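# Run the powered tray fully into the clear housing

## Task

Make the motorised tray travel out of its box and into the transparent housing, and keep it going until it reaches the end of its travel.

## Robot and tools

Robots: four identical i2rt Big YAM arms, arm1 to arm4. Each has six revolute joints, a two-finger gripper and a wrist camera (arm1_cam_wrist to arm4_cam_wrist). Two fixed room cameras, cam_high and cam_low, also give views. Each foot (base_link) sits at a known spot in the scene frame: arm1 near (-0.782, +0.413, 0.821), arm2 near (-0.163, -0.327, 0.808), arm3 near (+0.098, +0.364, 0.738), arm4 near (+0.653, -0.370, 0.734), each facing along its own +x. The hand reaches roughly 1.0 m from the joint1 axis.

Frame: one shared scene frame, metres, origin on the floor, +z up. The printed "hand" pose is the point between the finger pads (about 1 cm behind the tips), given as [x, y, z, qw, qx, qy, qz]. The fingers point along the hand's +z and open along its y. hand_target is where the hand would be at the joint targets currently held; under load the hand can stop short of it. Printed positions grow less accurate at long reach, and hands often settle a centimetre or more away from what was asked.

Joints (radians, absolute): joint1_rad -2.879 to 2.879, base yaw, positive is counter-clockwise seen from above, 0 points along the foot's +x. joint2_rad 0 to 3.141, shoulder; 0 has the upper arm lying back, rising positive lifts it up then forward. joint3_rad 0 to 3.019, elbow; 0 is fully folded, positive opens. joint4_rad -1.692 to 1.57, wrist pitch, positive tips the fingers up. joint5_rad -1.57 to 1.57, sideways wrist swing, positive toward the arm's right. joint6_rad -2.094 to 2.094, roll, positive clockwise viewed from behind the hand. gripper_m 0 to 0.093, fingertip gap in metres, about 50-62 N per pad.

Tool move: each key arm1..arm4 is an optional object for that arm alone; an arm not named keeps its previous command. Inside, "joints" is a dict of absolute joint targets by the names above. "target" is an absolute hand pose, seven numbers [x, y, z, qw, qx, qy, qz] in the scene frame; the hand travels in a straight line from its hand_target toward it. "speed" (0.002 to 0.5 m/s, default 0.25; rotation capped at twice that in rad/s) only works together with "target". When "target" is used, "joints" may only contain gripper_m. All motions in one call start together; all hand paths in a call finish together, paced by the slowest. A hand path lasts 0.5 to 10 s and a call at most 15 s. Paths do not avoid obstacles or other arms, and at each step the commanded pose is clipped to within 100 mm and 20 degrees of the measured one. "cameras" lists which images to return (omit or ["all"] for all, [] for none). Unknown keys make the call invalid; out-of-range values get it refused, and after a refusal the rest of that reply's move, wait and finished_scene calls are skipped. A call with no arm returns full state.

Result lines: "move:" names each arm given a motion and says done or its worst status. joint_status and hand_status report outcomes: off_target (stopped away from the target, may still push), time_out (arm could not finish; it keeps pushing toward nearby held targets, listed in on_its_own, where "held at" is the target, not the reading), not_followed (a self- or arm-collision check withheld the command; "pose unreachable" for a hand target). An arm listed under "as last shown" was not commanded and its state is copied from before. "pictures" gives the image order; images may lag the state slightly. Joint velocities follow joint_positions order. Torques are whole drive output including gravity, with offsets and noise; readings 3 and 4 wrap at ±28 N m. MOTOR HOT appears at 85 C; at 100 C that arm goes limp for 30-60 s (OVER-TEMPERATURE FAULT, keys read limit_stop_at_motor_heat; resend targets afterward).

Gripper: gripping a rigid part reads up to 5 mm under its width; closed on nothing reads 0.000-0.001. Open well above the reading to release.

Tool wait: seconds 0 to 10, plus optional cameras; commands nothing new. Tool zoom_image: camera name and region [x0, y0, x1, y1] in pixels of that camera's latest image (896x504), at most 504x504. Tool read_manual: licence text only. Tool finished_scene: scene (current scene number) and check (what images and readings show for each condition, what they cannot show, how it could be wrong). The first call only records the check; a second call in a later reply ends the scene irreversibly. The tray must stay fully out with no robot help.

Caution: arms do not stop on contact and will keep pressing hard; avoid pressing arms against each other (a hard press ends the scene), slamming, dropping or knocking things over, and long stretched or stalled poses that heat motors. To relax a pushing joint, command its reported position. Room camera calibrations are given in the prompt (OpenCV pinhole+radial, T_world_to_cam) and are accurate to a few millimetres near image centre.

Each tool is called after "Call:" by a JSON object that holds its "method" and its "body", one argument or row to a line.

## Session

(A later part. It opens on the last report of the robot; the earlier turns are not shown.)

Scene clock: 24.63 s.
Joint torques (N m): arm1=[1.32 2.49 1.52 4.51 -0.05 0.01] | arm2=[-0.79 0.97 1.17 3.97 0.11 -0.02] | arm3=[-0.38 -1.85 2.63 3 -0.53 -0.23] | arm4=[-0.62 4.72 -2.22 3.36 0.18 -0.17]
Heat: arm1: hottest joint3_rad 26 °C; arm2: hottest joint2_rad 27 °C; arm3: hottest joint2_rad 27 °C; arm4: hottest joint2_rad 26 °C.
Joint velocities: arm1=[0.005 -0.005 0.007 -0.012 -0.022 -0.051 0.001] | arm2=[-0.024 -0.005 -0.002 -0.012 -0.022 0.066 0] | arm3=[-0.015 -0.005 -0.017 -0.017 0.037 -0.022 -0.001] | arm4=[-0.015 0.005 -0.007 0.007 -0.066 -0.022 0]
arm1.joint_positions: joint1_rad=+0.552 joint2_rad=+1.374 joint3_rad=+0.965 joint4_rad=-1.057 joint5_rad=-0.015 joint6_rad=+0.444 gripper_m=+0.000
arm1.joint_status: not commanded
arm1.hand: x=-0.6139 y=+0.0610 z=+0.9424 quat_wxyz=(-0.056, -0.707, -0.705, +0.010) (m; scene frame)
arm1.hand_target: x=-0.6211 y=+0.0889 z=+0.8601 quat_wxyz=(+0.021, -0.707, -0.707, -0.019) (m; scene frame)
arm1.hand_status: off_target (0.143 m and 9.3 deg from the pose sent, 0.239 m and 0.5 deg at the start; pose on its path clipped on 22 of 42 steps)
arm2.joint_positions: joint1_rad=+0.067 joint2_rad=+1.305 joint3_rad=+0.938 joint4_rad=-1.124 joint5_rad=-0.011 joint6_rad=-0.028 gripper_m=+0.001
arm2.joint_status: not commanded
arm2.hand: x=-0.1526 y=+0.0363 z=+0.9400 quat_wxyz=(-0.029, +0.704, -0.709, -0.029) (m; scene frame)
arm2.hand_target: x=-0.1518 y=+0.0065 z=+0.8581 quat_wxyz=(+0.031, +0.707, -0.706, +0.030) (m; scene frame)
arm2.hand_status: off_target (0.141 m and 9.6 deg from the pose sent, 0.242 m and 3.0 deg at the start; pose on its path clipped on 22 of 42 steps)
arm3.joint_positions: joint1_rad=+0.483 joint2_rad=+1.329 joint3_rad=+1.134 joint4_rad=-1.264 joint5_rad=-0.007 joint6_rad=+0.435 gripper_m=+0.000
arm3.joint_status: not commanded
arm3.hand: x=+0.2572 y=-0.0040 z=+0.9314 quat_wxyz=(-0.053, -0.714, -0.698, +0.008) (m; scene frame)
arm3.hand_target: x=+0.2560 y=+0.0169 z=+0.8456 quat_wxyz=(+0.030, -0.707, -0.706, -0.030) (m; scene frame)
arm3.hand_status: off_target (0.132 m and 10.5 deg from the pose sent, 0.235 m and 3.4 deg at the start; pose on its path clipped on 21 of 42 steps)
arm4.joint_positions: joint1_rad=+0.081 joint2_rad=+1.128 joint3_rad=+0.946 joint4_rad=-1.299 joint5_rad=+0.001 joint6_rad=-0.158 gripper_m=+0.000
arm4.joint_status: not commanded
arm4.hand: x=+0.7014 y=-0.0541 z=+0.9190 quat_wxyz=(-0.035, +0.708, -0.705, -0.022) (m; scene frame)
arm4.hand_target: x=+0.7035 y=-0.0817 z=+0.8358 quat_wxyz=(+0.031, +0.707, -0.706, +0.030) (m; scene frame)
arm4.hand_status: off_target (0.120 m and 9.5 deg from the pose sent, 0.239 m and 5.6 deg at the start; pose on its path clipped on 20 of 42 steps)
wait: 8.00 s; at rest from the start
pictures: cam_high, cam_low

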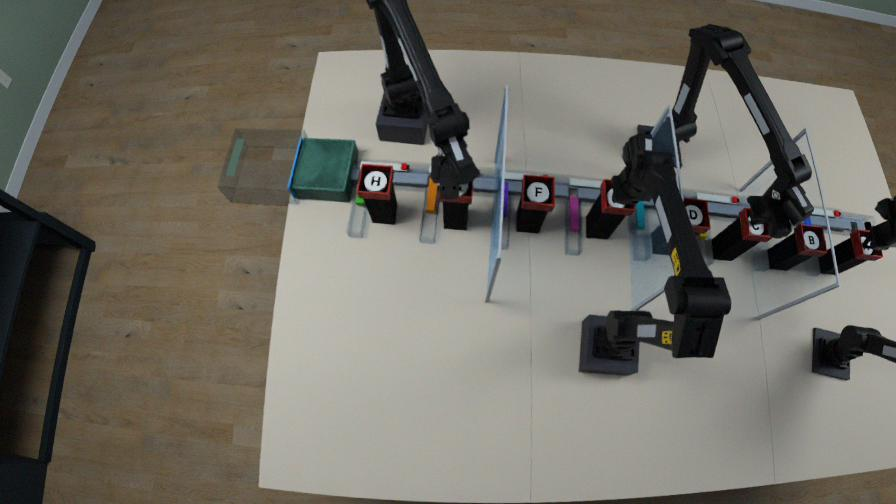

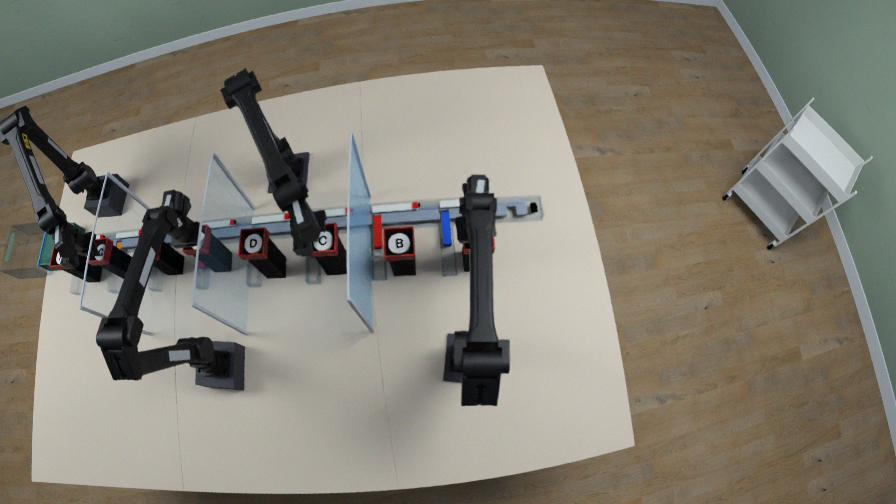

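Call:
{"method": "wait", "body": {
  "seconds": 10,
  "cameras": ["cam_high", "cam_low"]
}}

Call:
{"method": "zoom_image", "body": {
  "camera": "cam_high",
  "region": [330, 140, 550, 270]
}}

Call:
{"method": "zoom_image", "body": {
  "camera": "cam_high",
  "region": [520, 150, 740, 280]
}}

Call:
{"method": "zoom_image", "body": {
  "camera": "cam_low",
  "region": [280, 170, 500, 300]
}}

Scene clock: 34.77 s.
Joint torques (N m): arm1=[1.49 2.61 1.51 4.45 -0.04 0.01] | arm2=[-0.5 1.03 1.14 3.78 0.14 0] | arm3=[-0.38 -1.85 2.63 2.97 -0.53 -0.22] | arm4=[-0.62 4.66 -2.21 3.36 0.18 -0.17]
Heat: arm1: hottest joint3_rad 26 °C; arm2: hottest joint2_rad 27 °C; arm3: hottest joint2_rad 27 °C; arm4: hottest joint2_rad 26 °C.
Joint velocities: arm1=[-0.005 -0.005 0.002 -0.017 -0.007 -0.022 0.001] | arm2=[-0.005 -0.034 -0.012 0.012 0.037 -0.051 0] | arm3=[-0.015 -0.005 -0.012 -0.002 0.037 -0.037 -0.002] | arm4=[-0.005 -0.005 -0.022 -0.002 -0.037 -0.007 0]
arm1.joint_positions: joint1_rad=+0.552 joint2_rad=+1.374 joint3_rad=+0.965 joint4_rad=-1.057 joint5_rad=-0.015 joint6_rad=+0.444 gripper_m=+0.000
arm1.joint_status: not commanded
arm1.hand: x=-0.6139 y=+0.0610 z=+0.9424 quat_wxyz=(-0.056, -0.707, -0.705, +0.010) (m; scene frame)
arm1.hand_target: x=-0.6211 y=+0.0889 z=+0.8601 quat_wxyz=(+0.021, -0.707, -0.707, -0.019) (m; scene frame)
arm1.hand_status: off_target (0.143 m and 9.3 deg from the pose sent, 0.239 m and 0.5 deg at the start; pose on its path clipped on 22 of 42 steps)
arm2.joint_positions: joint1_rad=+0.067 joint2_rad=+1.305 joint3_rad=+0.938 joint4_rad=-1.124 joint5_rad=-0.011 joint6_rad=-0.028 gripper_m=+0.001
arm2.joint_status: not commanded
arm2.hand: x=-0.1526 y=+0.0363 z=+0.9400 quat_wxyz=(-0.029, +0.704, -0.709, -0.029) (m; scene frame)
arm2.hand_target: x=-0.1518 y=+0.0065 z=+0.8581 quat_wxyz=(+0.031, +0.707, -0.706, +0.030) (m; scene frame)
arm2.hand_status: off_target (0.141 m and 9.6 deg from the pose sent, 0.242 m and 3.0 deg at the start; pose on its path clipped on 22 of 42 steps)
arm3.joint_positions: joint1_rad=+0.483 joint2_rad=+1.329 joint3_rad=+1.134 joint4_rad=-1.264 joint5_rad=-0.007 joint6_rad=+0.435 gripper_m=+0.000
arm3.joint_status: not commanded
arm3.hand: x=+0.2572 y=-0.0040 z=+0.9314 quat_wxyz=(-0.053, -0.714, -0.698, +0.008) (m; scene frame)
arm3.hand_target: x=+0.2560 y=+0.0169 z=+0.8456 quat_wxyz=(+0.030, -0.707, -0.706, -0.030) (m; scene frame)
arm3.hand_status: off_target (0.132 m and 10.5 deg from the pose sent, 0.235 m and 3.4 deg at the start; pose on its path clipped on 21 of 42 steps)
arm4.joint_positions: joint1_rad=+0.081 joint2_rad=+1.128 joint3_rad=+0.946 joint4_rad=-1.299 joint5_rad=+0.001 joint6_rad=-0.158 gripper_m=+0.000
arm4.joint_status: not commanded
arm4.hand: x=+0.7014 y=-0.0541 z=+0.9190 quat_wxyz=(-0.035, +0.709, -0.705, -0.022) (m; scene frame)
arm4.hand_target: x=+0.7035 y=-0.0817 z=+0.8358 quat_wxyz=(+0.031, +0.707, -0.706, +0.030) (m; scene frame)
arm4.hand_status: off_target (0.120 m and 9.5 deg from the pose sent, 0.239 m and 5.6 deg at the start; pose on its path clipped on 20 of 42 steps)
wait: 10.00 s; at rest by 0.13 s
pictures: cam_high, cam_low

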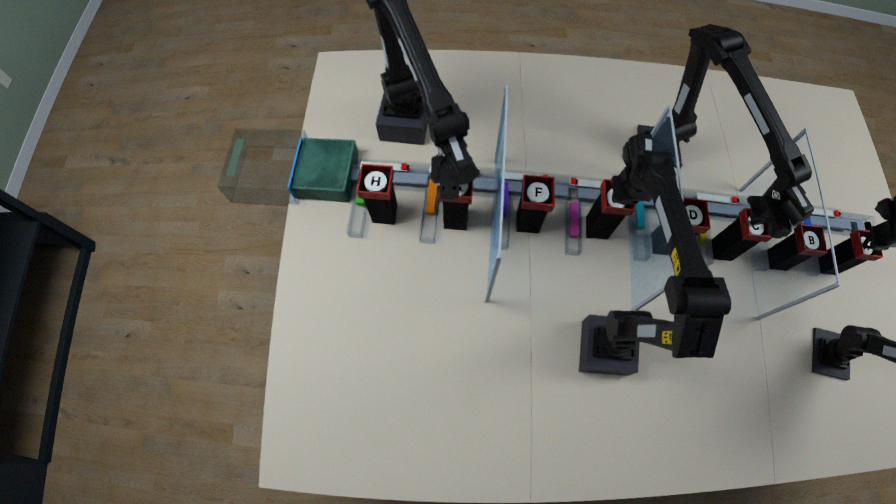

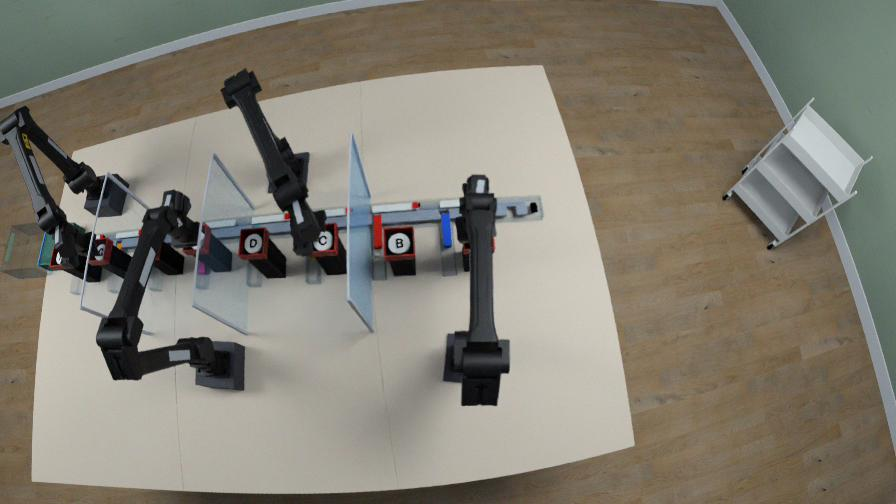

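Scaled by 2.291 from the camera's 896x504 image, which has a finer 1280x720 frame.

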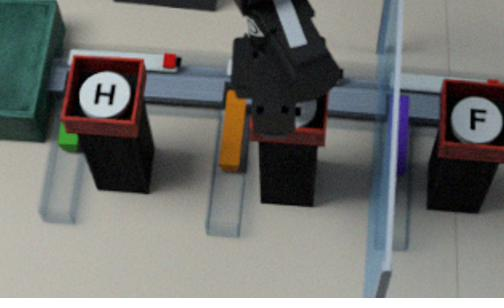

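Scaled by 2.291 from the camera's 896x504 image, which has a finer 1280x720 frame.

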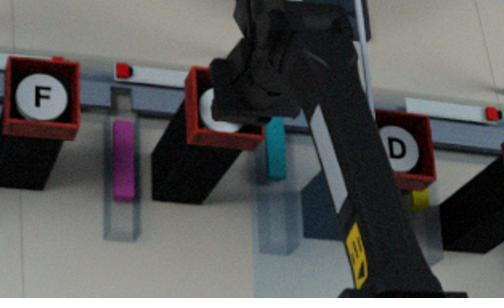

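Scaled by 2.291 from the camera's 896x504 image, which has a finer 1280x720 frame.

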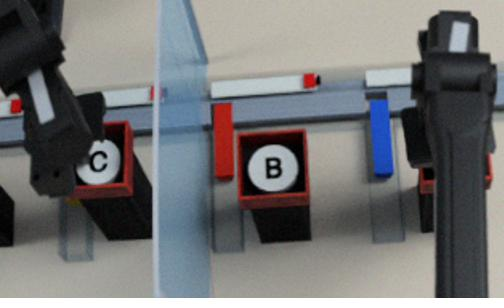

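Call:
{"method": "wait", "body": {
  "seconds": 10,
  "cameras": ["cam_high", "cam_low"]
}}

Call:
{"method": "zoom_image", "body": {
  "camera": "cam_high",
  "region": [420, 155, 480, 245]
}}

Call:
{"method": "zoom_image", "body": {
  "camera": "cam_high",
  "region": [555, 170, 615, 260]
}}

Call:
{"method": "zoom_image", "body": {
  "camera": "cam_low",
  "region": [425, 190, 485, 280]
}}

Call:
{"method": "zoom_image", "body": {
  "camera": "cam_low",
  "region": [290, 200, 350, 290]
}}

Scene clock: 45.97 s.
Joint torques (N m): arm1=[1.38 2.73 1.52 4.49 -0.05 0.01] | arm2=[-0.56 1.14 1.21 3.86 0.12 0.01] | arm3=[-0.38 -1.85 2.66 2.97 -0.53 -0.22] | arm4=[-0.62 4.66 -2.22 3.37 0.19 -0.17]
Heat: arm1: hottest joint3_rad 26 °C; arm2: hottest joint2_rad 26 °C; arm3: hottest joint2_rad 27 °C; arm4: hottest joint2_rad 26 °C.
Joint velocities: arm1=[-0.015 -0.015 -0.007 -0.002 -0.007 -0.007 0] | arm2=[-0.005 -0.015 -0.007 -0.032 -0.022 0.022 0.001] | arm3=[-0.005 -0.005 -0.007 -0.012 -0.007 -0.037 -0.001] | arm4=[-0.005 -0.005 -0.002 0.002 0.037 -0.051 0]
arm1.joint_positions: joint1_rad=+0.552 joint2_rad=+1.374 joint3_rad=+0.965 joint4_rad=-1.057 joint5_rad=-0.015 joint6_rad=+0.444 gripper_m=+0.000
arm1.joint_status: not commanded
arm1.hand: x=-0.6139 y=+0.0610 z=+0.9424 quat_wxyz=(-0.056, -0.707, -0.705, +0.010) (m; scene frame)
arm1.hand_target: x=-0.6211 y=+0.0889 z=+0.8601 quat_wxyz=(+0.021, -0.707, -0.707, -0.019) (m; scene frame)
arm1.hand_status: off_target (0.143 m and 9.3 deg from the pose sent, 0.239 m and 0.5 deg at the start; pose on its path clipped on 22 of 42 steps)
arm2.joint_positions: joint1_rad=+0.067 joint2_rad=+1.305 joint3_rad=+0.938 joint4_rad=-1.124 joint5_rad=-0.011 joint6_rad=-0.028 gripper_m=+0.001
arm2.joint_status: not commanded
arm2.hand: x=-0.1526 y=+0.0363 z=+0.9400 quat_wxyz=(-0.029, +0.704, -0.709, -0.029) (m; scene frame)
arm2.hand_target: x=-0.1518 y=+0.0065 z=+0.8581 quat_wxyz=(+0.031, +0.707, -0.706, +0.030) (m; scene frame)
arm2.hand_status: off_target (0.141 m and 9.6 deg from the pose sent, 0.242 m and 3.0 deg at the start; pose on its path clipped on 22 of 42 steps)
arm3.joint_positions: joint1_rad=+0.483 joint2_rad=+1.329 joint3_rad=+1.134 joint4_rad=-1.264 joint5_rad=-0.007 joint6_rad=+0.435 gripper_m=+0.000
arm3.joint_status: not commanded
arm3.hand: x=+0.2572 y=-0.0040 z=+0.9314 quat_wxyz=(-0.053, -0.714, -0.698, +0.008) (m; scene frame)
arm3.hand_target: x=+0.2560 y=+0.0169 z=+0.8456 quat_wxyz=(+0.030, -0.707, -0.706, -0.030) (m; scene frame)
arm3.hand_status: off_target (0.132 m and 10.5 deg from the pose sent, 0.235 m and 3.4 deg at the start; pose on its path clipped on 21 of 42 steps)
arm4.joint_positions: joint1_rad=+0.081 joint2_rad=+1.128 joint3_rad=+0.946 joint4_rad=-1.299 joint5_rad=+0.001 joint6_rad=-0.158 gripper_m=+0.000
arm4.joint_status: not commanded
arm4.hand: x=+0.7014 y=-0.0541 z=+0.9190 quat_wxyz=(-0.035, +0.709, -0.705, -0.022) (m; scene frame)
arm4.hand_target: x=+0.7035 y=-0.0817 z=+0.8358 quat_wxyz=(+0.031, +0.707, -0.706, +0.030) (m; scene frame)
arm4.hand_status: off_target (0.120 m and 9.5 deg from the pose sent, 0.239 m and 5.6 deg at the start; pose on its path clipped on 20 of 42 steps)
wait: 10.00 s; at rest from the start
pictures: cam_high, cam_low

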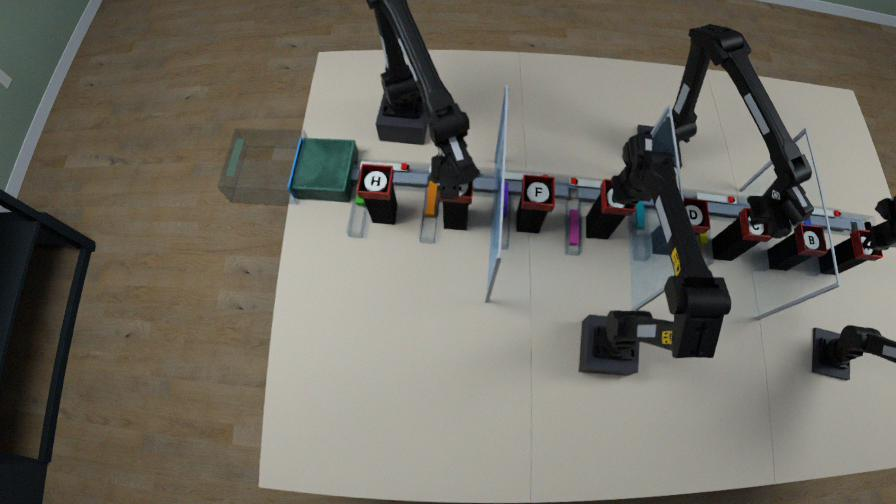

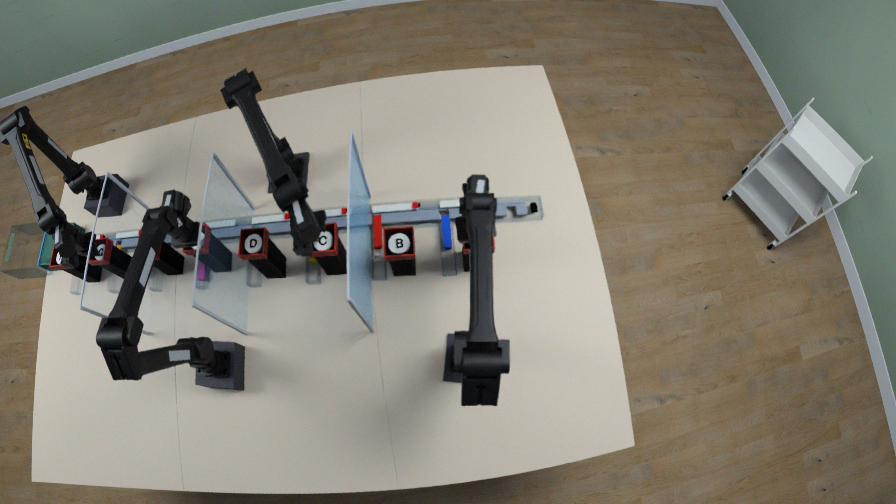

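Scaled by 5.600 from the camera's 896x504 image, which has a finer 1280x720 frame.

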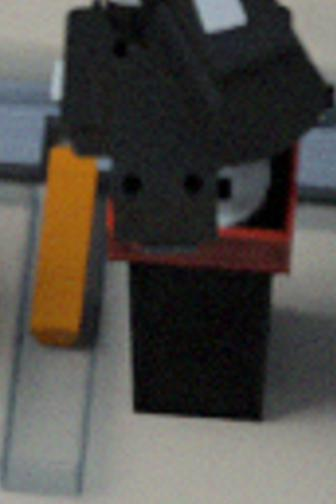

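Scaled by 5.600 from the camera's 896x504 image, which has a finer 1280x720 frame.

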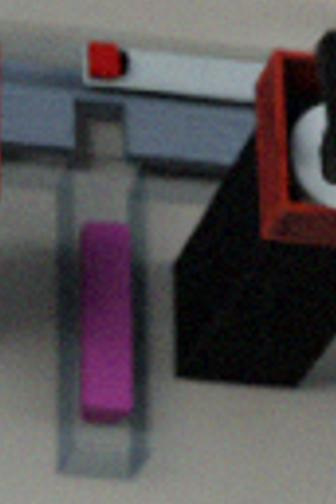

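Scaled by 5.600 from the camera's 896x504 image, which has a finer 1280x720 frame.

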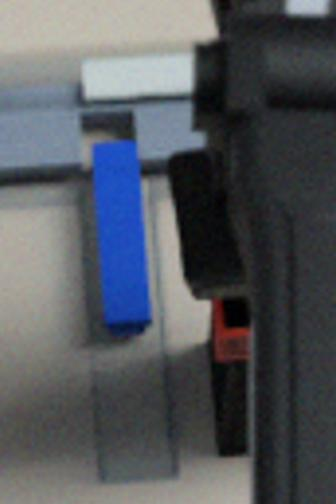

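Scaled by 5.600 from the camera's 896x504 image, which has a finer 1280x720 frame.

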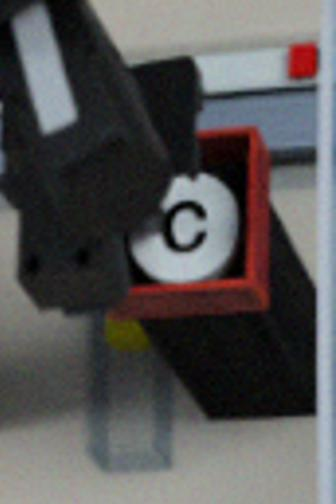

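Call:
{"method": "zoom_image", "body": {
  "camera": "cam_low",
  "region": [80, 170, 360, 310]
}}

Call:
{"method": "zoom_image", "body": {
  "camera": "cam_high",
  "region": [540, 150, 896, 290]
}}

Scaled by 1.800 from the camera's 896x504 image, which has a finer 1280x720 frame.

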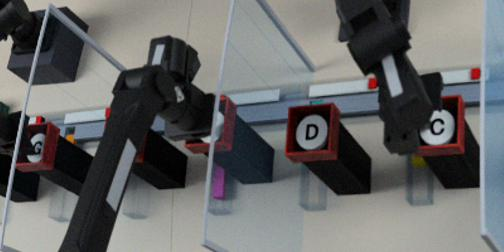

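Scaled by 1.416 from the camera's 896x504 image, which has a finer 1280x720 frame.

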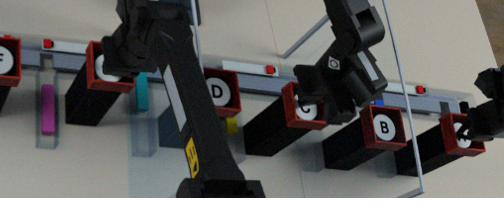

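Call:
{"method": "wait", "body": {
  "seconds": 10,
  "cameras": ["cam_high", "cam_low"]
}}

Call:
{"method": "zoom_image", "body": {
  "camera": "cam_high",
  "region": [420, 155, 480, 245]
}}

Call:
{"method": "zoom_image", "body": {
  "camera": "cam_high",
  "region": [680, 180, 740, 270]
}}

Call:
{"method": "zoom_image", "body": {
  "camera": "cam_low",
  "region": [425, 190, 485, 280]
}}

Call:
{"method": "zoom_image", "body": {
  "camera": "cam_low",
  "region": [290, 200, 350, 290]
}}

Call:
{"method": "zoom_image", "body": {
  "camera": "cam_high",
  "region": [555, 170, 615, 260]
}}

Scene clock: 57.73 s.
Joint torques (N m): arm1=[1.49 2.55 1.47 4.45 -0.04 0.01] | arm2=[-0.32 1.2 1.14 3.89 0.11 0.01] | arm3=[-0.32 -1.79 2.65 2.93 -0.53 -0.23] | arm4=[-0.56 4.72 -2.21 3.37 0.18 -0.17]
Heat: arm1: hottest joint3_rad 26 °C; arm2: hottest joint2_rad 26 °C; arm3: hottest joint2_rad 27 °C; arm4: hottest joint2_rad 26 °C.
Joint velocities: arm1=[-0.005 -0.005 -0.002 0.012 -0.037 0.051 -0.001] | arm2=[-0.015 -0.005 0.007 -0.007 -0.007 -0.022 0] | arm3=[-0.005 -0.015 -0.002 -0.027 -0.125 -0.007 0] | arm4=[-0.015 -0.015 -0.002 -0.007 0.037 0.007 0.001]
arm1.joint_positions: joint1_rad=+0.552 joint2_rad=+1.374 joint3_rad=+0.965 joint4_rad=-1.057 joint5_rad=-0.015 joint6_rad=+0.444 gripper_m=+0.000
arm1.joint_status: not commanded
arm1.hand: x=-0.6139 y=+0.0610 z=+0.9424 quat_wxyz=(-0.056, -0.707, -0.705, +0.010) (m; scene frame)
arm1.hand_target: x=-0.6211 y=+0.0889 z=+0.8601 quat_wxyz=(+0.021, -0.707, -0.707, -0.019) (m; scene frame)
arm1.hand_status: off_target (0.143 m and 9.3 deg from the pose sent, 0.239 m and 0.5 deg at the start; pose on its path clipped on 22 of 42 steps)
arm2.joint_positions: joint1_rad=+0.067 joint2_rad=+1.305 joint3_rad=+0.938 joint4_rad=-1.124 joint5_rad=-0.011 joint6_rad=-0.028 gripper_m=+0.001
arm2.joint_status: not commanded
arm2.hand: x=-0.1526 y=+0.0363 z=+0.9400 quat_wxyz=(-0.029, +0.704, -0.709, -0.029) (m; scene frame)
arm2.hand_target: x=-0.1518 y=+0.0065 z=+0.8581 quat_wxyz=(+0.031, +0.707, -0.706, +0.030) (m; scene frame)
arm2.hand_status: off_target (0.141 m and 9.6 deg from the pose sent, 0.242 m and 3.0 deg at the start; pose on its path clipped on 22 of 42 steps)
arm3.joint_positions: joint1_rad=+0.483 joint2_rad=+1.329 joint3_rad=+1.134 joint4_rad=-1.264 joint5_rad=-0.007 joint6_rad=+0.435 gripper_m=+0.000
arm3.joint_status: not commanded
arm3.hand: x=+0.2572 y=-0.0040 z=+0.9314 quat_wxyz=(-0.053, -0.714, -0.698, +0.008) (m; scene frame)
arm3.hand_target: x=+0.2560 y=+0.0169 z=+0.8456 quat_wxyz=(+0.030, -0.707, -0.706, -0.030) (m; scene frame)
arm3.hand_status: off_target (0.132 m and 10.5 deg from the pose sent, 0.235 m and 3.4 deg at the start; pose on its path clipped on 21 of 42 steps)
arm4.joint_positions: joint1_rad=+0.081 joint2_rad=+1.128 joint3_rad=+0.946 joint4_rad=-1.299 joint5_rad=+0.001 joint6_rad=-0.158 gripper_m=+0.000
arm4.joint_status: not commanded
arm4.hand: x=+0.7014 y=-0.0541 z=+0.9190 quat_wxyz=(-0.035, +0.709, -0.705, -0.022) (m; scene frame)
arm4.hand_target: x=+0.7035 y=-0.0817 z=+0.8358 quat_wxyz=(+0.031, +0.707, -0.706, +0.030) (m; scene frame)
arm4.hand_status: off_target (0.120 m and 9.5 deg from the pose sent, 0.239 m and 5.6 deg at the start; pose on its path clipped on 20 of 42 steps)
wait: 10.00 s; at rest from the start
pictures: cam_high, cam_low

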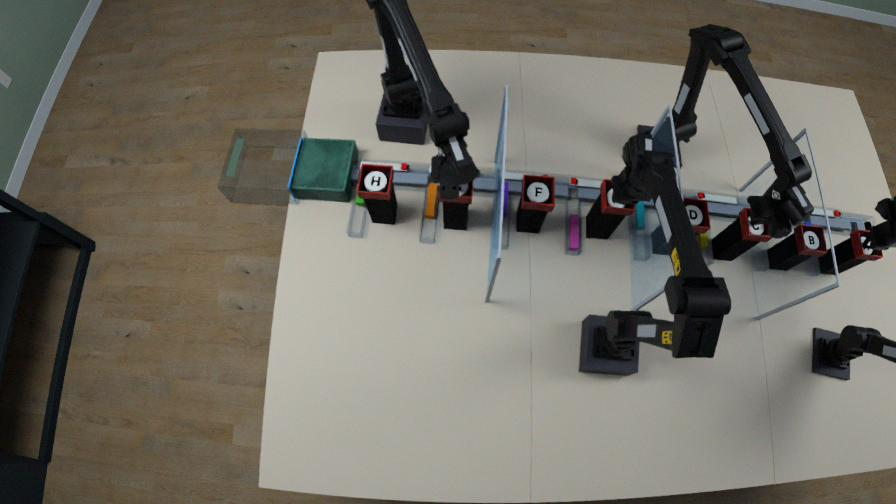

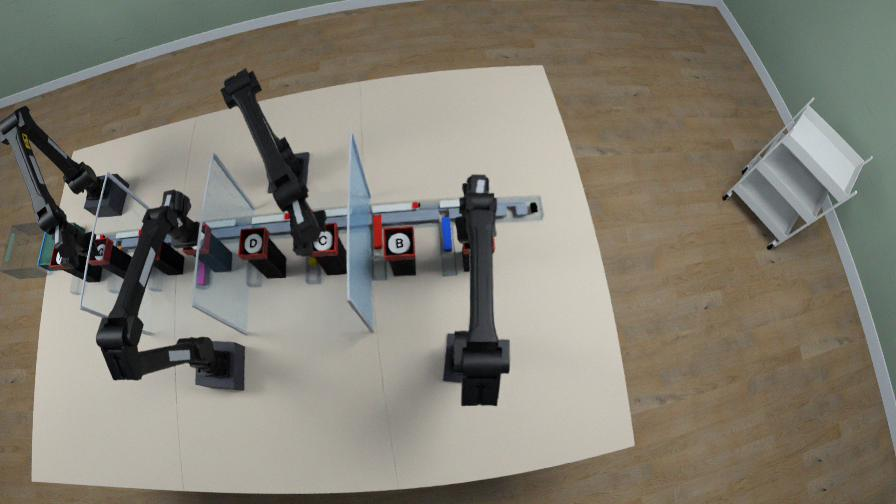

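Scaled by 5.600 from the camera's 896x504 image, which has a finer 1280x720 frame.

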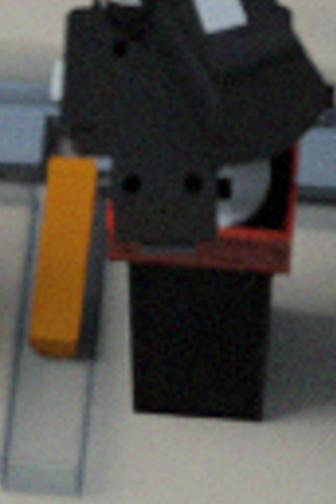

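Scaled by 5.600 from the camera's 896x504 image, which has a finer 1280x720 frame.

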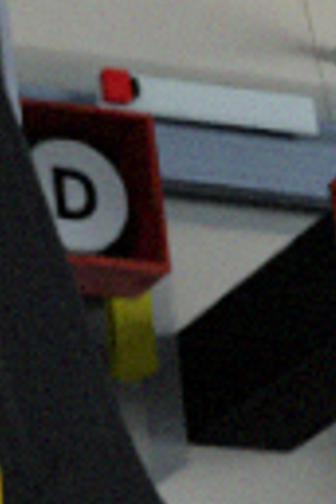

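Scaled by 5.600 from the camera's 896x504 image, which has a finer 1280x720 frame.

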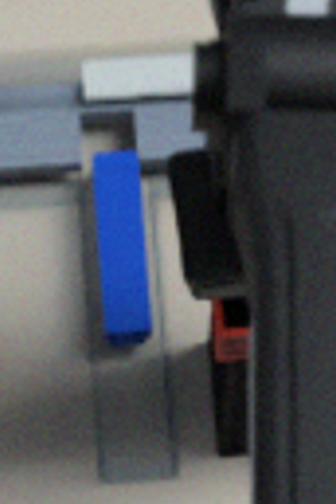

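Scaled by 5.600 from the camera's 896x504 image, which has a finer 1280x720 frame.

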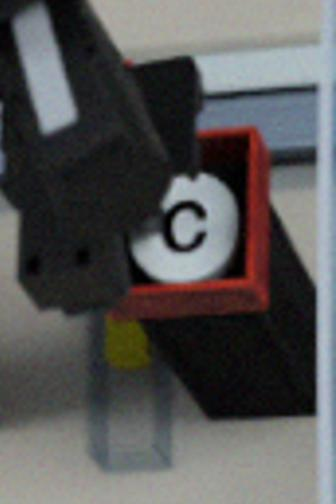

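Scaled by 5.600 from the camera's 896x504 image, which has a finer 1280x720 frame.

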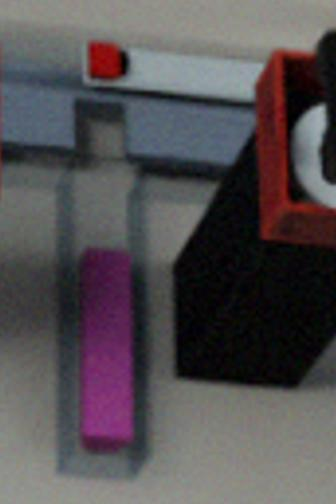

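Call:
{"method": "move", "body": {
  "arm2": {"target": [-0.163, 0.04, 1.06, 0, 0.7071, -0.7071, 0], "speed": 0.5},
  "cameras": []
}}

Call:
{"method": "move", "body": {
  "arm2": {"target": [-0.380, 0.045, 1.06, 0, 0.7071, -0.7071, 0], "speed": 0.4},
  "cameras": ["arm2_cam_wrist", "cam_high", "cam_low"]
}}

Scene clock: 60.30 s.
Joint torques (N m): arm1=[1.49 2.49 1.52 4.46 -0.05 0.01] | arm2=[0.79 -11.11 13.98 -0.51 -0.01 0.2] | arm3=[-0.32 -1.79 2.65 2.95 -0.52 -0.23] | arm4=[-0.62 4.66 -2.22 3.36 0.18 -0.17]
Heat: arm1: hottest joint3_rad 26 °C; arm2: hottest joint2_rad 26 °C; arm3: hottest joint2_rad 27 °C; arm4: hottest joint2_rad 26 °C.
move: arm2 off_target
Joint velocities: arm1=[0.015 -0.024 -0.007 -0.017 0.007 0.051 -0.001] | arm2=[-0.005 -0.024 0.022 0.017 0.037 0.007 -0.001] | arm3=[0.005 -0.005 0.002 0.002 0.037 -0.007 0] | arm4=[-0.015 -0.015 -0.002 0.012 0.007 -0.007 0]
arm1.joint_positions: joint1_rad=+0.552 joint2_rad=+1.374 joint3_rad=+0.965 joint4_rad=-1.057 joint5_rad=-0.015 joint6_rad=+0.444 gripper_m=+0.000
arm1.joint_status: not commanded
arm1.hand: x=-0.6139 y=+0.0610 z=+0.9424 quat_wxyz=(-0.056, -0.707, -0.705, +0.010) (m; scene frame)
arm1.hand_target: x=-0.6211 y=+0.0889 z=+0.8601 quat_wxyz=(+0.021, -0.707, -0.707, -0.019) (m; scene frame)
arm1.hand_status: not commanded
arm2.joint_positions: joint1_rad=+0.075 joint2_rad=+1.299 joint3_rad=+1.216 joint4_rad=-1.517 joint5_rad=-0.011 joint6_rad=-0.020 gripper_m=+0.001
arm2.joint_status: not commanded
arm2.hand: x=-0.1568 y=+0.0312 z=+1.0445 quat_wxyz=(+0.011, +0.704, -0.710, +0.009) (m; scene frame)
arm2.hand_target: x=-0.1629 y=+0.0404 z=+1.0599 quat_wxyz=(+0.000, +0.707, -0.707, +0.000) (m; scene frame)
arm2.hand_status: off_target (0.019 m and 1.6 deg from the pose sent, 0.121 m and 4.7 deg at the start)
arm3.joint_positions: joint1_rad=+0.483 joint2_rad=+1.329 joint3_rad=+1.134 joint4_rad=-1.264 joint5_rad=-0.007 joint6_rad=+0.435 gripper_m=+0.000
arm3.joint_status: not commanded
arm3.hand: x=+0.2572 y=-0.0040 z=+0.9314 quat_wxyz=(-0.053, -0.714, -0.698, +0.008) (m; scene frame)
arm3.hand_target: x=+0.2560 y=+0.0169 z=+0.8456 quat_wxyz=(+0.030, -0.707, -0.706, -0.030) (m; scene frame)
arm3.hand_status: not commanded
arm4.joint_positions: joint1_rad=+0.081 joint2_rad=+1.128 joint3_rad=+0.946 joint4_rad=-1.299 joint5_rad=+0.001 joint6_rad=-0.158 gripper_m=+0.000
arm4.joint_status: not commanded
arm4.hand: x=+0.7015 y=-0.0541 z=+0.9190 quat_wxyz=(-0.035, +0.708, -0.705, -0.022) (m; scene frame)
arm4.hand_target: x=+0.7036 y=-0.0817 z=+0.8358 quat_wxyz=(+0.031, +0.707, -0.706, +0.030) (m; scene frame)
arm4.hand_status: not commanded
pictures: none
No camera images: "cameras" was empty.

Scene clock: 62.00 s.
Joint torques (N m): arm1=[1.44 2.49 1.5 4.44 -0.04 0] | arm2=[0.03 -12.69 14.32 -0.27 0.16 0.2] | arm3=[-0.44 -1.9 2.63 2.95 -0.52 -0.22] | arm4=[-0.62 4.66 -2.21 3.37 0.18 -0.17]
Heat: arm1: hottest joint3_rad 26 °C; arm2: hottest joint2_rad 27 °C; arm3: hottest joint2_rad 27 °C; arm4: hottest joint2_rad 26 °C.
move: arm2 off_target
Joint velocities: arm1=[0.005 -0.005 -0.002 0.002 0.037 0.007 0] | arm2=[0.005 -0.015 -0.007 0.002 0.022 0.022 0] | arm3=[-0.024 -0.005 0.002 -0.002 -0.007 -0.007 0] | arm4=[0.005 -0.024 -0.007 -0.002 0.022 0.007 -0.001]
arm1, arm3, arm4: as last shown
arm2.joint_positions: joint1_rad=+0.615 joint2_rad=+1.442 joint3_rad=+1.378 joint4_rad=-1.517 joint5_rad=-0.005 joint6_rad=+0.508 gripper_m=+0.001
arm2.joint_status: not commanded
arm2.hand: x=-0.3708 y=+0.0375 z=+1.0507 quat_wxyz=(+0.000, +0.708, -0.706, +0.007) (m; scene frame)
arm2.hand_target: x=-0.3793 y=+0.0478 z=+1.0592 quat_wxyz=(-0.004, +0.707, -0.707, +0.001) (m; scene frame)
arm2.hand_status: off_target (0.015 m and 0.8 deg from the pose sent, 0.224 m and 1.6 deg at the start)
pictures: arm2_cam_wrist, cam_high, cam_low
camera_calibration:
arm2_cam_wrist: T_world_to_cam=[[0.999683, 0.0105309, 0.0228598, 0.344357], [-0.00529561, -0.799919, 0.600085, -0.598374], [0.0246054, -0.600016, -0.799609, 0.999413], [0, 0, 0, 1]] pos_world=[-0.372007, 0.117387, 1.15034]

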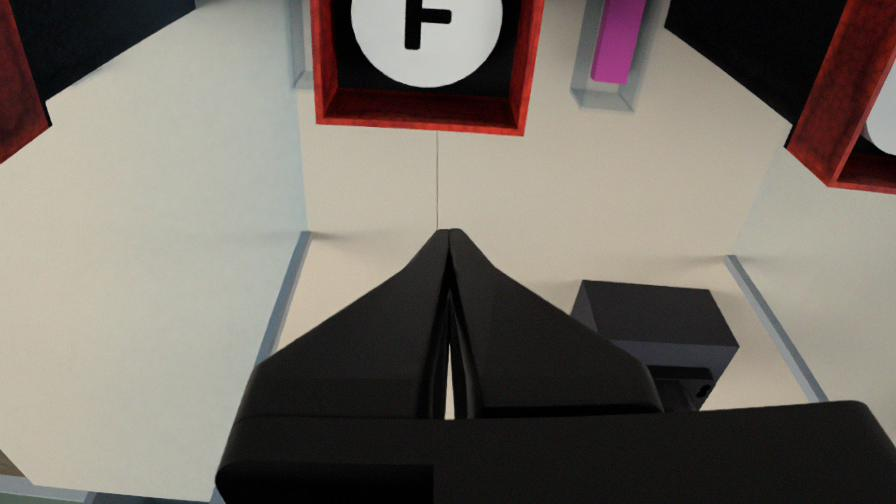

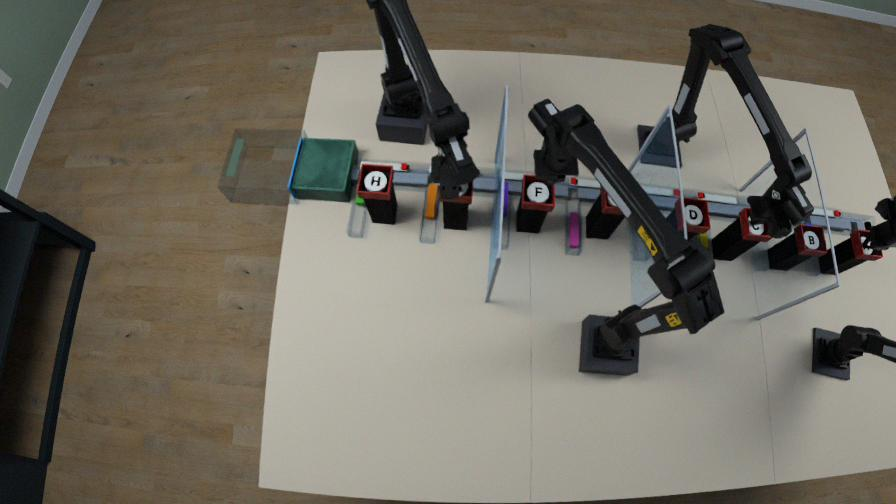

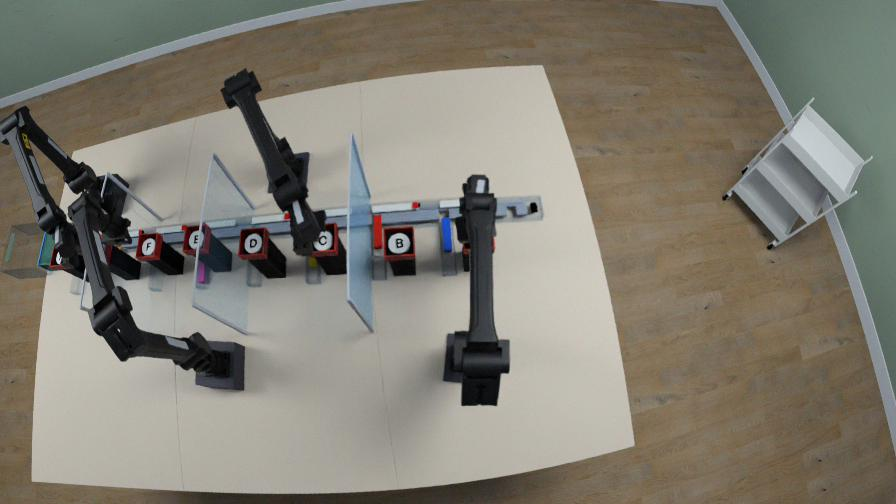

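Call:
{"method": "move", "body": {
  "arm2": {"target": [-0.379, 0.076, 1.025, 0, 0.7071, -0.7071, 0], "speed": 0.4},
  "cameras": ["arm2_cam_wrist"]
}}

Call:
{"method": "move", "body": {
  "arm2": {"target": [-0.380, 0.055, 0.80, 0.03, 0.7065, -0.7065, 0.03], "speed": 0.35},
  "cameras": ["arm2_cam_wrist", "cam_high", "cam_low"]
}}

Scene clock: 65.07 s.
Joint torques (N m): arm1=[1.61 2.61 1.51 4.49 -0.04 0] | arm2=[-2.08 -13.57 13 0.73 -0.18 -0.01] | arm3=[-0.38 -1.9 2.66 2.99 -0.53 -0.21] | arm4=[-0.62 4.66 -2.22 3.37 0.18 -0.17]
Heat: arm1: hottest joint3_rad 26 °C; arm2: hottest joint2_rad 27 °C; arm3: hottest joint2_rad 27 °C; arm4: hottest joint2_rad 26 °C.
move: arm2 off_target
Joint velocities: arm1=[-0.015 -0.024 -0.002 -0.012 0.066 -0.051 0] | arm2=[-0.005 -0.015 0.012 -0.002 0.022 0.022 0] | arm3=[0.005 -0.005 -0.012 -0.007 -0.022 0.022 -0.001] | arm4=[-0.015 -0.015 0.022 -0.007 0.051 -0.037 0]
arm1, arm3, arm4: as last shown
arm2.joint_positions: joint1_rad=+0.603 joint2_rad=+1.515 joint3_rad=+1.378 joint4_rad=-1.458 joint5_rad=-0.006 joint6_rad=+0.494 gripper_m=+0.001
arm2.joint_status: not commanded
arm2.hand: x=-0.3766 y=+0.0589 z=+1.0210 quat_wxyz=(+0.002, +0.709, -0.705, +0.013) (m; scene frame)
arm2.hand_target: x=-0.3781 y=+0.0754 z=+1.0247 quat_wxyz=(+0.000, +0.707, -0.707, +0.000) (m; scene frame)
arm2.hand_status: off_target (0.018 m and 1.6 deg from the pose sent, 0.047 m and 0.8 deg at the start)
pictures: arm2_cam_wrist
camera_calibration:
arm2_cam_wrist: T_world_to_cam=[[0.999507, 0.01337, 0.0284106, 0.344744], [-0.00671268, -0.792912, 0.609299, -0.573762], [0.0306734, -0.609189, -0.792432, 0.984179], [0, 0, 0, 1]] pos_world=[-0.378613, 0.139999, 1.11969]

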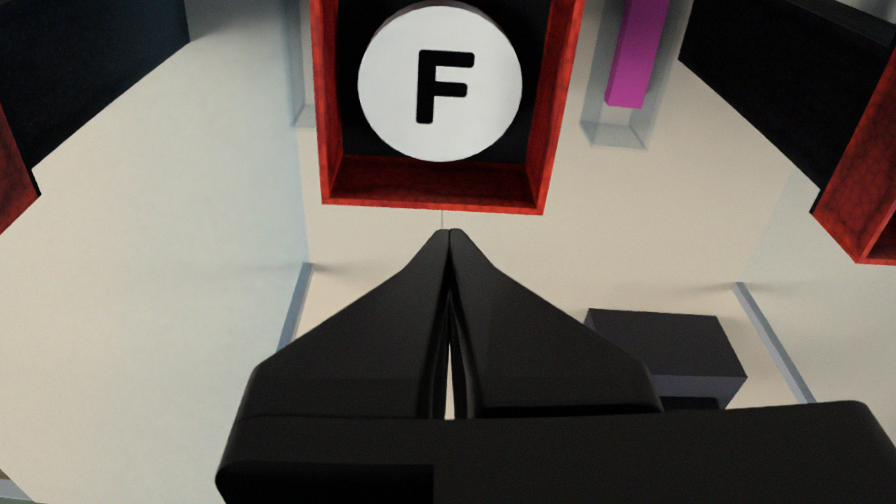

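Scene clock: 66.33 s.
Joint torques (N m): arm1=[1.32 2.43 1.5 4.46 -0.04 0] | arm2=[-0.79 -2.96 3.11 3.52 -0.4 0.1] | arm3=[-0.44 -1.96 2.63 2.99 -0.53 -0.23] | arm4=[-0.56 4.66 -2.22 3.37 0.18 -0.17]
Heat: arm1: hottest joint3_rad 26 °C; arm2: hottest joint2_rad 27 °C; arm3: hottest joint2_rad 27 °C; arm4: hottest joint2_rad 26 °C.
move: arm2 off_target
Joint velocities: arm1=[0.015 -0.005 0.012 -0.012 0.037 0.037 0] | arm2=[-0.005 -0.005 0.002 -0.002 0.022 -0.007 -0.001] | arm3=[0.005 -0.005 -0.017 0.007 -0.037 -0.051 -0.001] | arm4=[-0.005 0.005 0.002 0.002 -0.022 -0.007 0]
arm1, arm3, arm4: as last shown
arm2.joint_positions: joint1_rad=+0.603 joint2_rad=+1.542 joint3_rad=+1.139 joint4_rad=-1.090 joint5_rad=-0.041 joint6_rad=+0.494 gripper_m=+0.001
arm2.joint_status: not commanded
arm2.hand: x=-0.3853 y=+0.0638 z=+0.9227 quat_wxyz=(+0.005, +0.709, -0.704, -0.041) (m; scene frame)
arm2.hand_target: x=-0.3733 y=+0.0426 z=+0.8366 quat_wxyz=(+0.030, +0.706, -0.707, +0.030) (m; scene frame)
arm2.hand_status: off_target (0.123 m and 8.7 deg from the pose sent, 0.221 m and 3.7 deg at the start; pose on its path clipped on 19 of 38 steps)
pictures: arm2_cam_wrist, cam_high, cam_low
camera_calibration:
arm2_cam_wrist: T_world_to_cam=[[0.998562, 0.01602, -0.0511554, 0.429016], [0.041498, -0.835105, 0.548523, -0.432714], [-0.0339328, -0.549857, -0.834569, 0.919736], [0, 0, 0, 1]] pos_world=[-0.379233, 0.137489, 1.02688]

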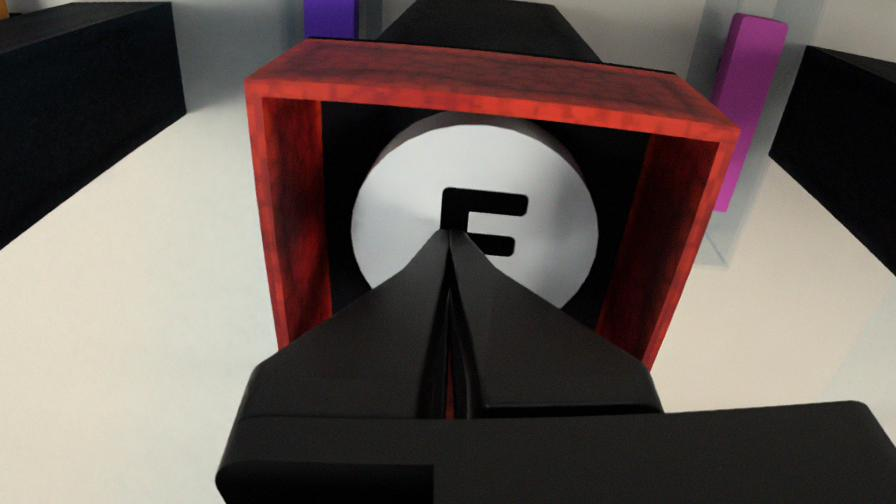

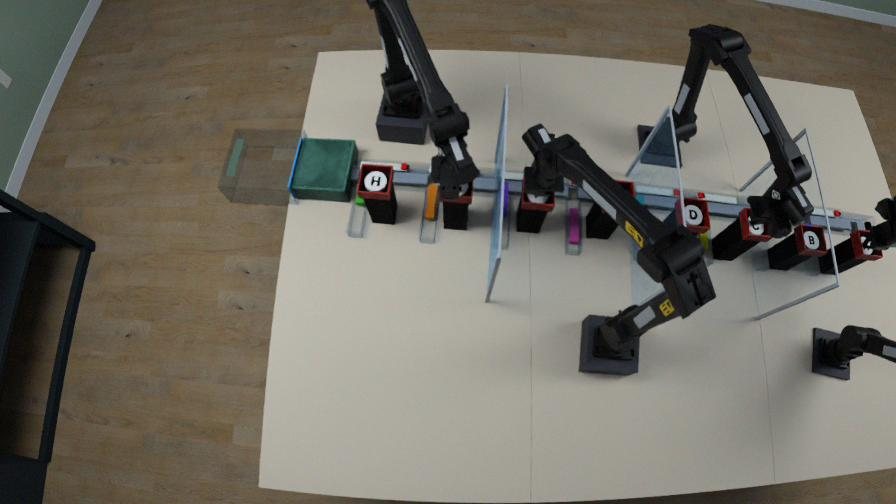

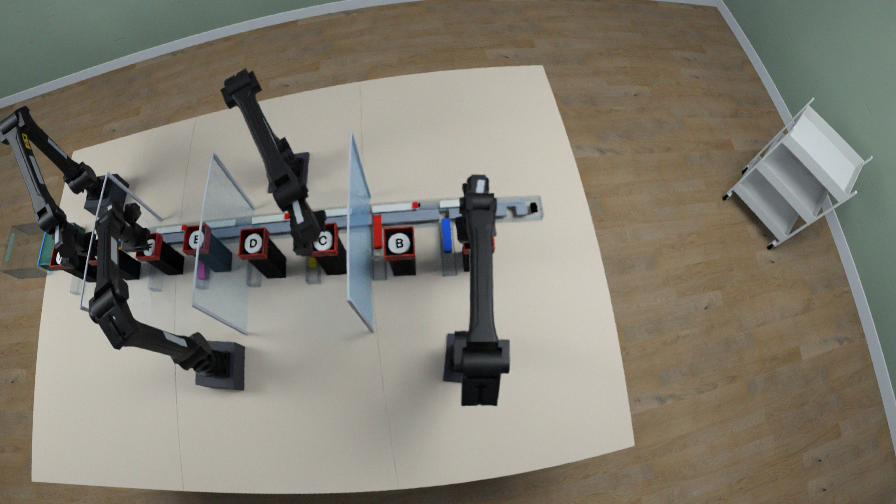

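Call:
{"method": "wait", "body": {
  "seconds": 7,
  "cameras": ["cam_high", "cam_low"]
}}

Call:
{"method": "zoom_image", "body": {
  "camera": "cam_high",
  "region": [490, 165, 590, 265]
}}

Call:
{"method": "zoom_image", "body": {
  "camera": "cam_low",
  "region": [290, 200, 350, 290]
}}

Call:
{"method": "zoom_image", "body": {
  "camera": "cam_low",
  "region": [425, 190, 485, 280]
}}

Call:
{"method": "zoom_image", "body": {
  "camera": "cam_high",
  "region": [420, 155, 480, 245]
}}

Scene clock: 73.60 s.
Joint torques (N m): arm1=[1.49 2.49 1.48 4.45 -0.06 0] | arm2=[-0.44 -2.9 3.18 3.37 -0.39 0.11] | arm3=[-0.44 -1.85 2.66 2.97 -0.53 -0.22] | arm4=[-0.62 4.72 -2.22 3.37 0.19 -0.17]
Heat: arm1: hottest joint3_rad 26 °C; arm2: hottest joint2_rad 27 °C; arm3: hottest joint2_rad 27 °C; arm4: hottest joint2_rad 26 °C.
Joint velocities: arm1=[-0.005 -0.015 0.002 -0.012 0.022 0.022 0.001] | arm2=[-0.005 -0.005 0.007 0.007 0.037 -0.022 0.001] | arm3=[-0.005 -0.005 -0.012 0.007 -0.037 -0.051 0] | arm4=[-0.005 -0.015 -0.007 -0.007 0.037 0.007 0.001]
arm1.joint_positions: joint1_rad=+0.552 joint2_rad=+1.374 joint3_rad=+0.965 joint4_rad=-1.057 joint5_rad=-0.015 joint6_rad=+0.444 gripper_m=+0.000
arm1.joint_status: not commanded
arm1.hand: x=-0.6139 y=+0.0610 z=+0.9424 quat_wxyz=(-0.056, -0.707, -0.705, +0.010) (m; scene frame)
arm1.hand_target: x=-0.6211 y=+0.0889 z=+0.8601 quat_wxyz=(+0.021, -0.707, -0.707, -0.019) (m; scene frame)
arm1.hand_status: not commanded
arm2.joint_positions: joint1_rad=+0.603 joint2_rad=+1.542 joint3_rad=+1.139 joint4_rad=-1.089 joint5_rad=-0.041 joint6_rad=+0.494 gripper_m=+0.001
arm2.joint_status: not commanded
arm2.hand: x=-0.3853 y=+0.0638 z=+0.9226 quat_wxyz=(+0.005, +0.709, -0.704, -0.041) (m; scene frame)
arm2.hand_target: x=-0.3733 y=+0.0426 z=+0.8365 quat_wxyz=(+0.030, +0.706, -0.707, +0.030) (m; scene frame)
arm2.hand_status: off_target (0.123 m and 8.7 deg from the pose sent, 0.221 m and 3.7 deg at the start; pose on its path clipped on 19 of 38 steps)
arm3.joint_positions: joint1_rad=+0.483 joint2_rad=+1.329 joint3_rad=+1.134 joint4_rad=-1.264 joint5_rad=-0.007 joint6_rad=+0.435 gripper_m=+0.000
arm3.joint_status: not commanded
arm3.hand: x=+0.2572 y=-0.0040 z=+0.9314 quat_wxyz=(-0.053, -0.714, -0.698, +0.008) (m; scene frame)
arm3.hand_target: x=+0.2560 y=+0.0169 z=+0.8456 quat_wxyz=(+0.030, -0.707, -0.706, -0.030) (m; scene frame)
arm3.hand_status: not commanded
arm4.joint_positions: joint1_rad=+0.081 joint2_rad=+1.128 joint3_rad=+0.946 joint4_rad=-1.299 joint5_rad=+0.001 joint6_rad=-0.158 gripper_m=+0.000
arm4.joint_status: not commanded
arm4.hand: x=+0.7015 y=-0.0541 z=+0.9190 quat_wxyz=(-0.035, +0.708, -0.705, -0.022) (m; scene frame)
arm4.hand_target: x=+0.7036 y=-0.0817 z=+0.8358 quat_wxyz=(+0.031, +0.707, -0.706, +0.030) (m; scene frame)
arm4.hand_status: not commanded
wait: 7.00 s; at rest from the start
pictures: cam_high, cam_low

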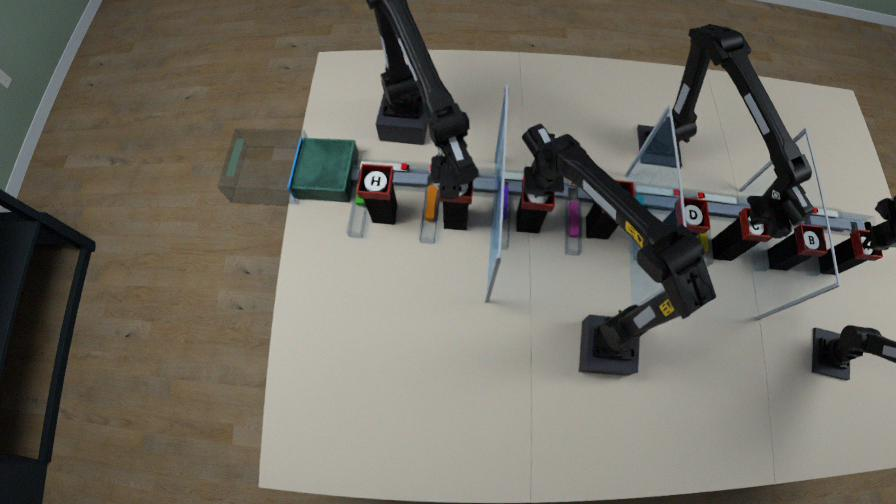

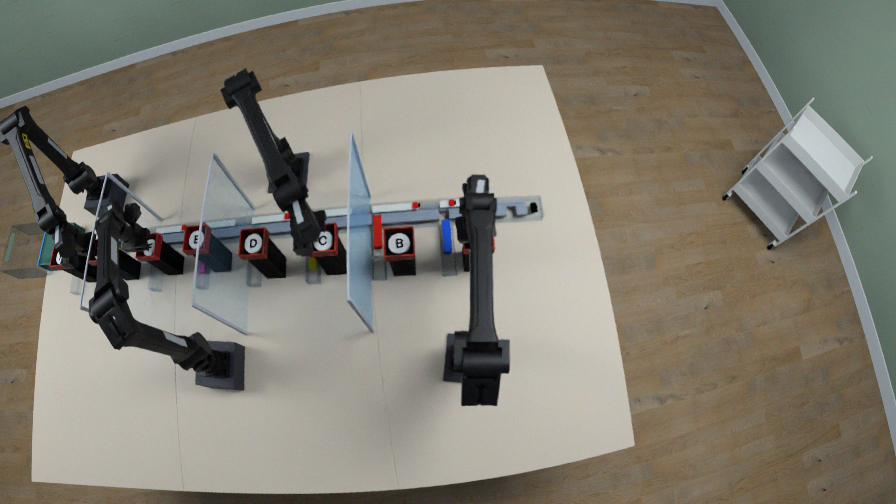

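Scaled by 5.040 from the camera's 896x504 image, which has a finer 1280x720 frame.

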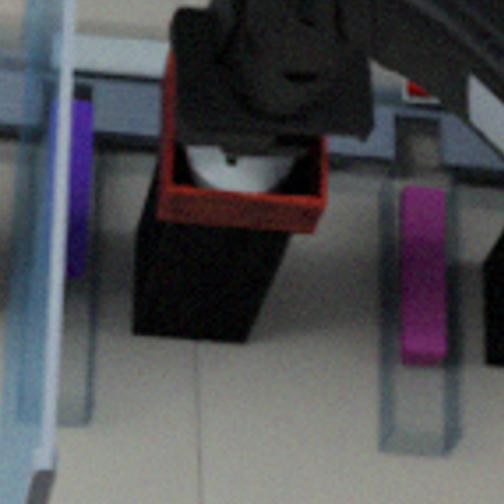

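Scaled by 5.600 from the camera's 896x504 image, which has a finer 1280x720 frame.

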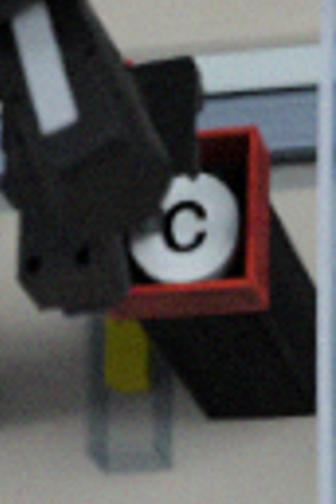

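Scaled by 5.600 from the camera's 896x504 image, which has a finer 1280x720 frame.

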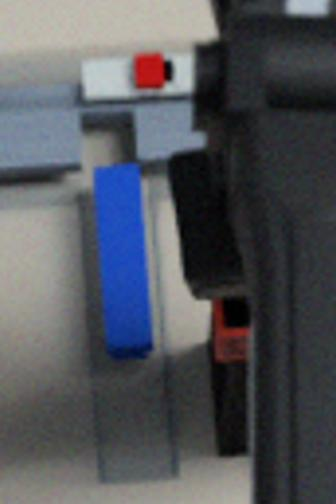

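Scaled by 5.600 from the camera's 896x504 image, which has a finer 1280x720 frame.

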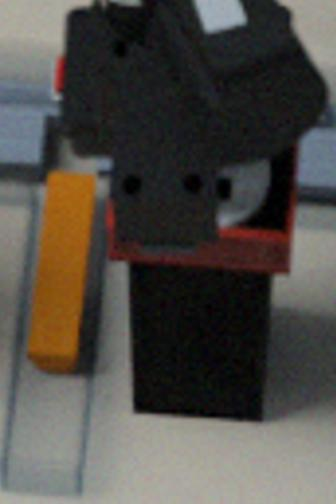

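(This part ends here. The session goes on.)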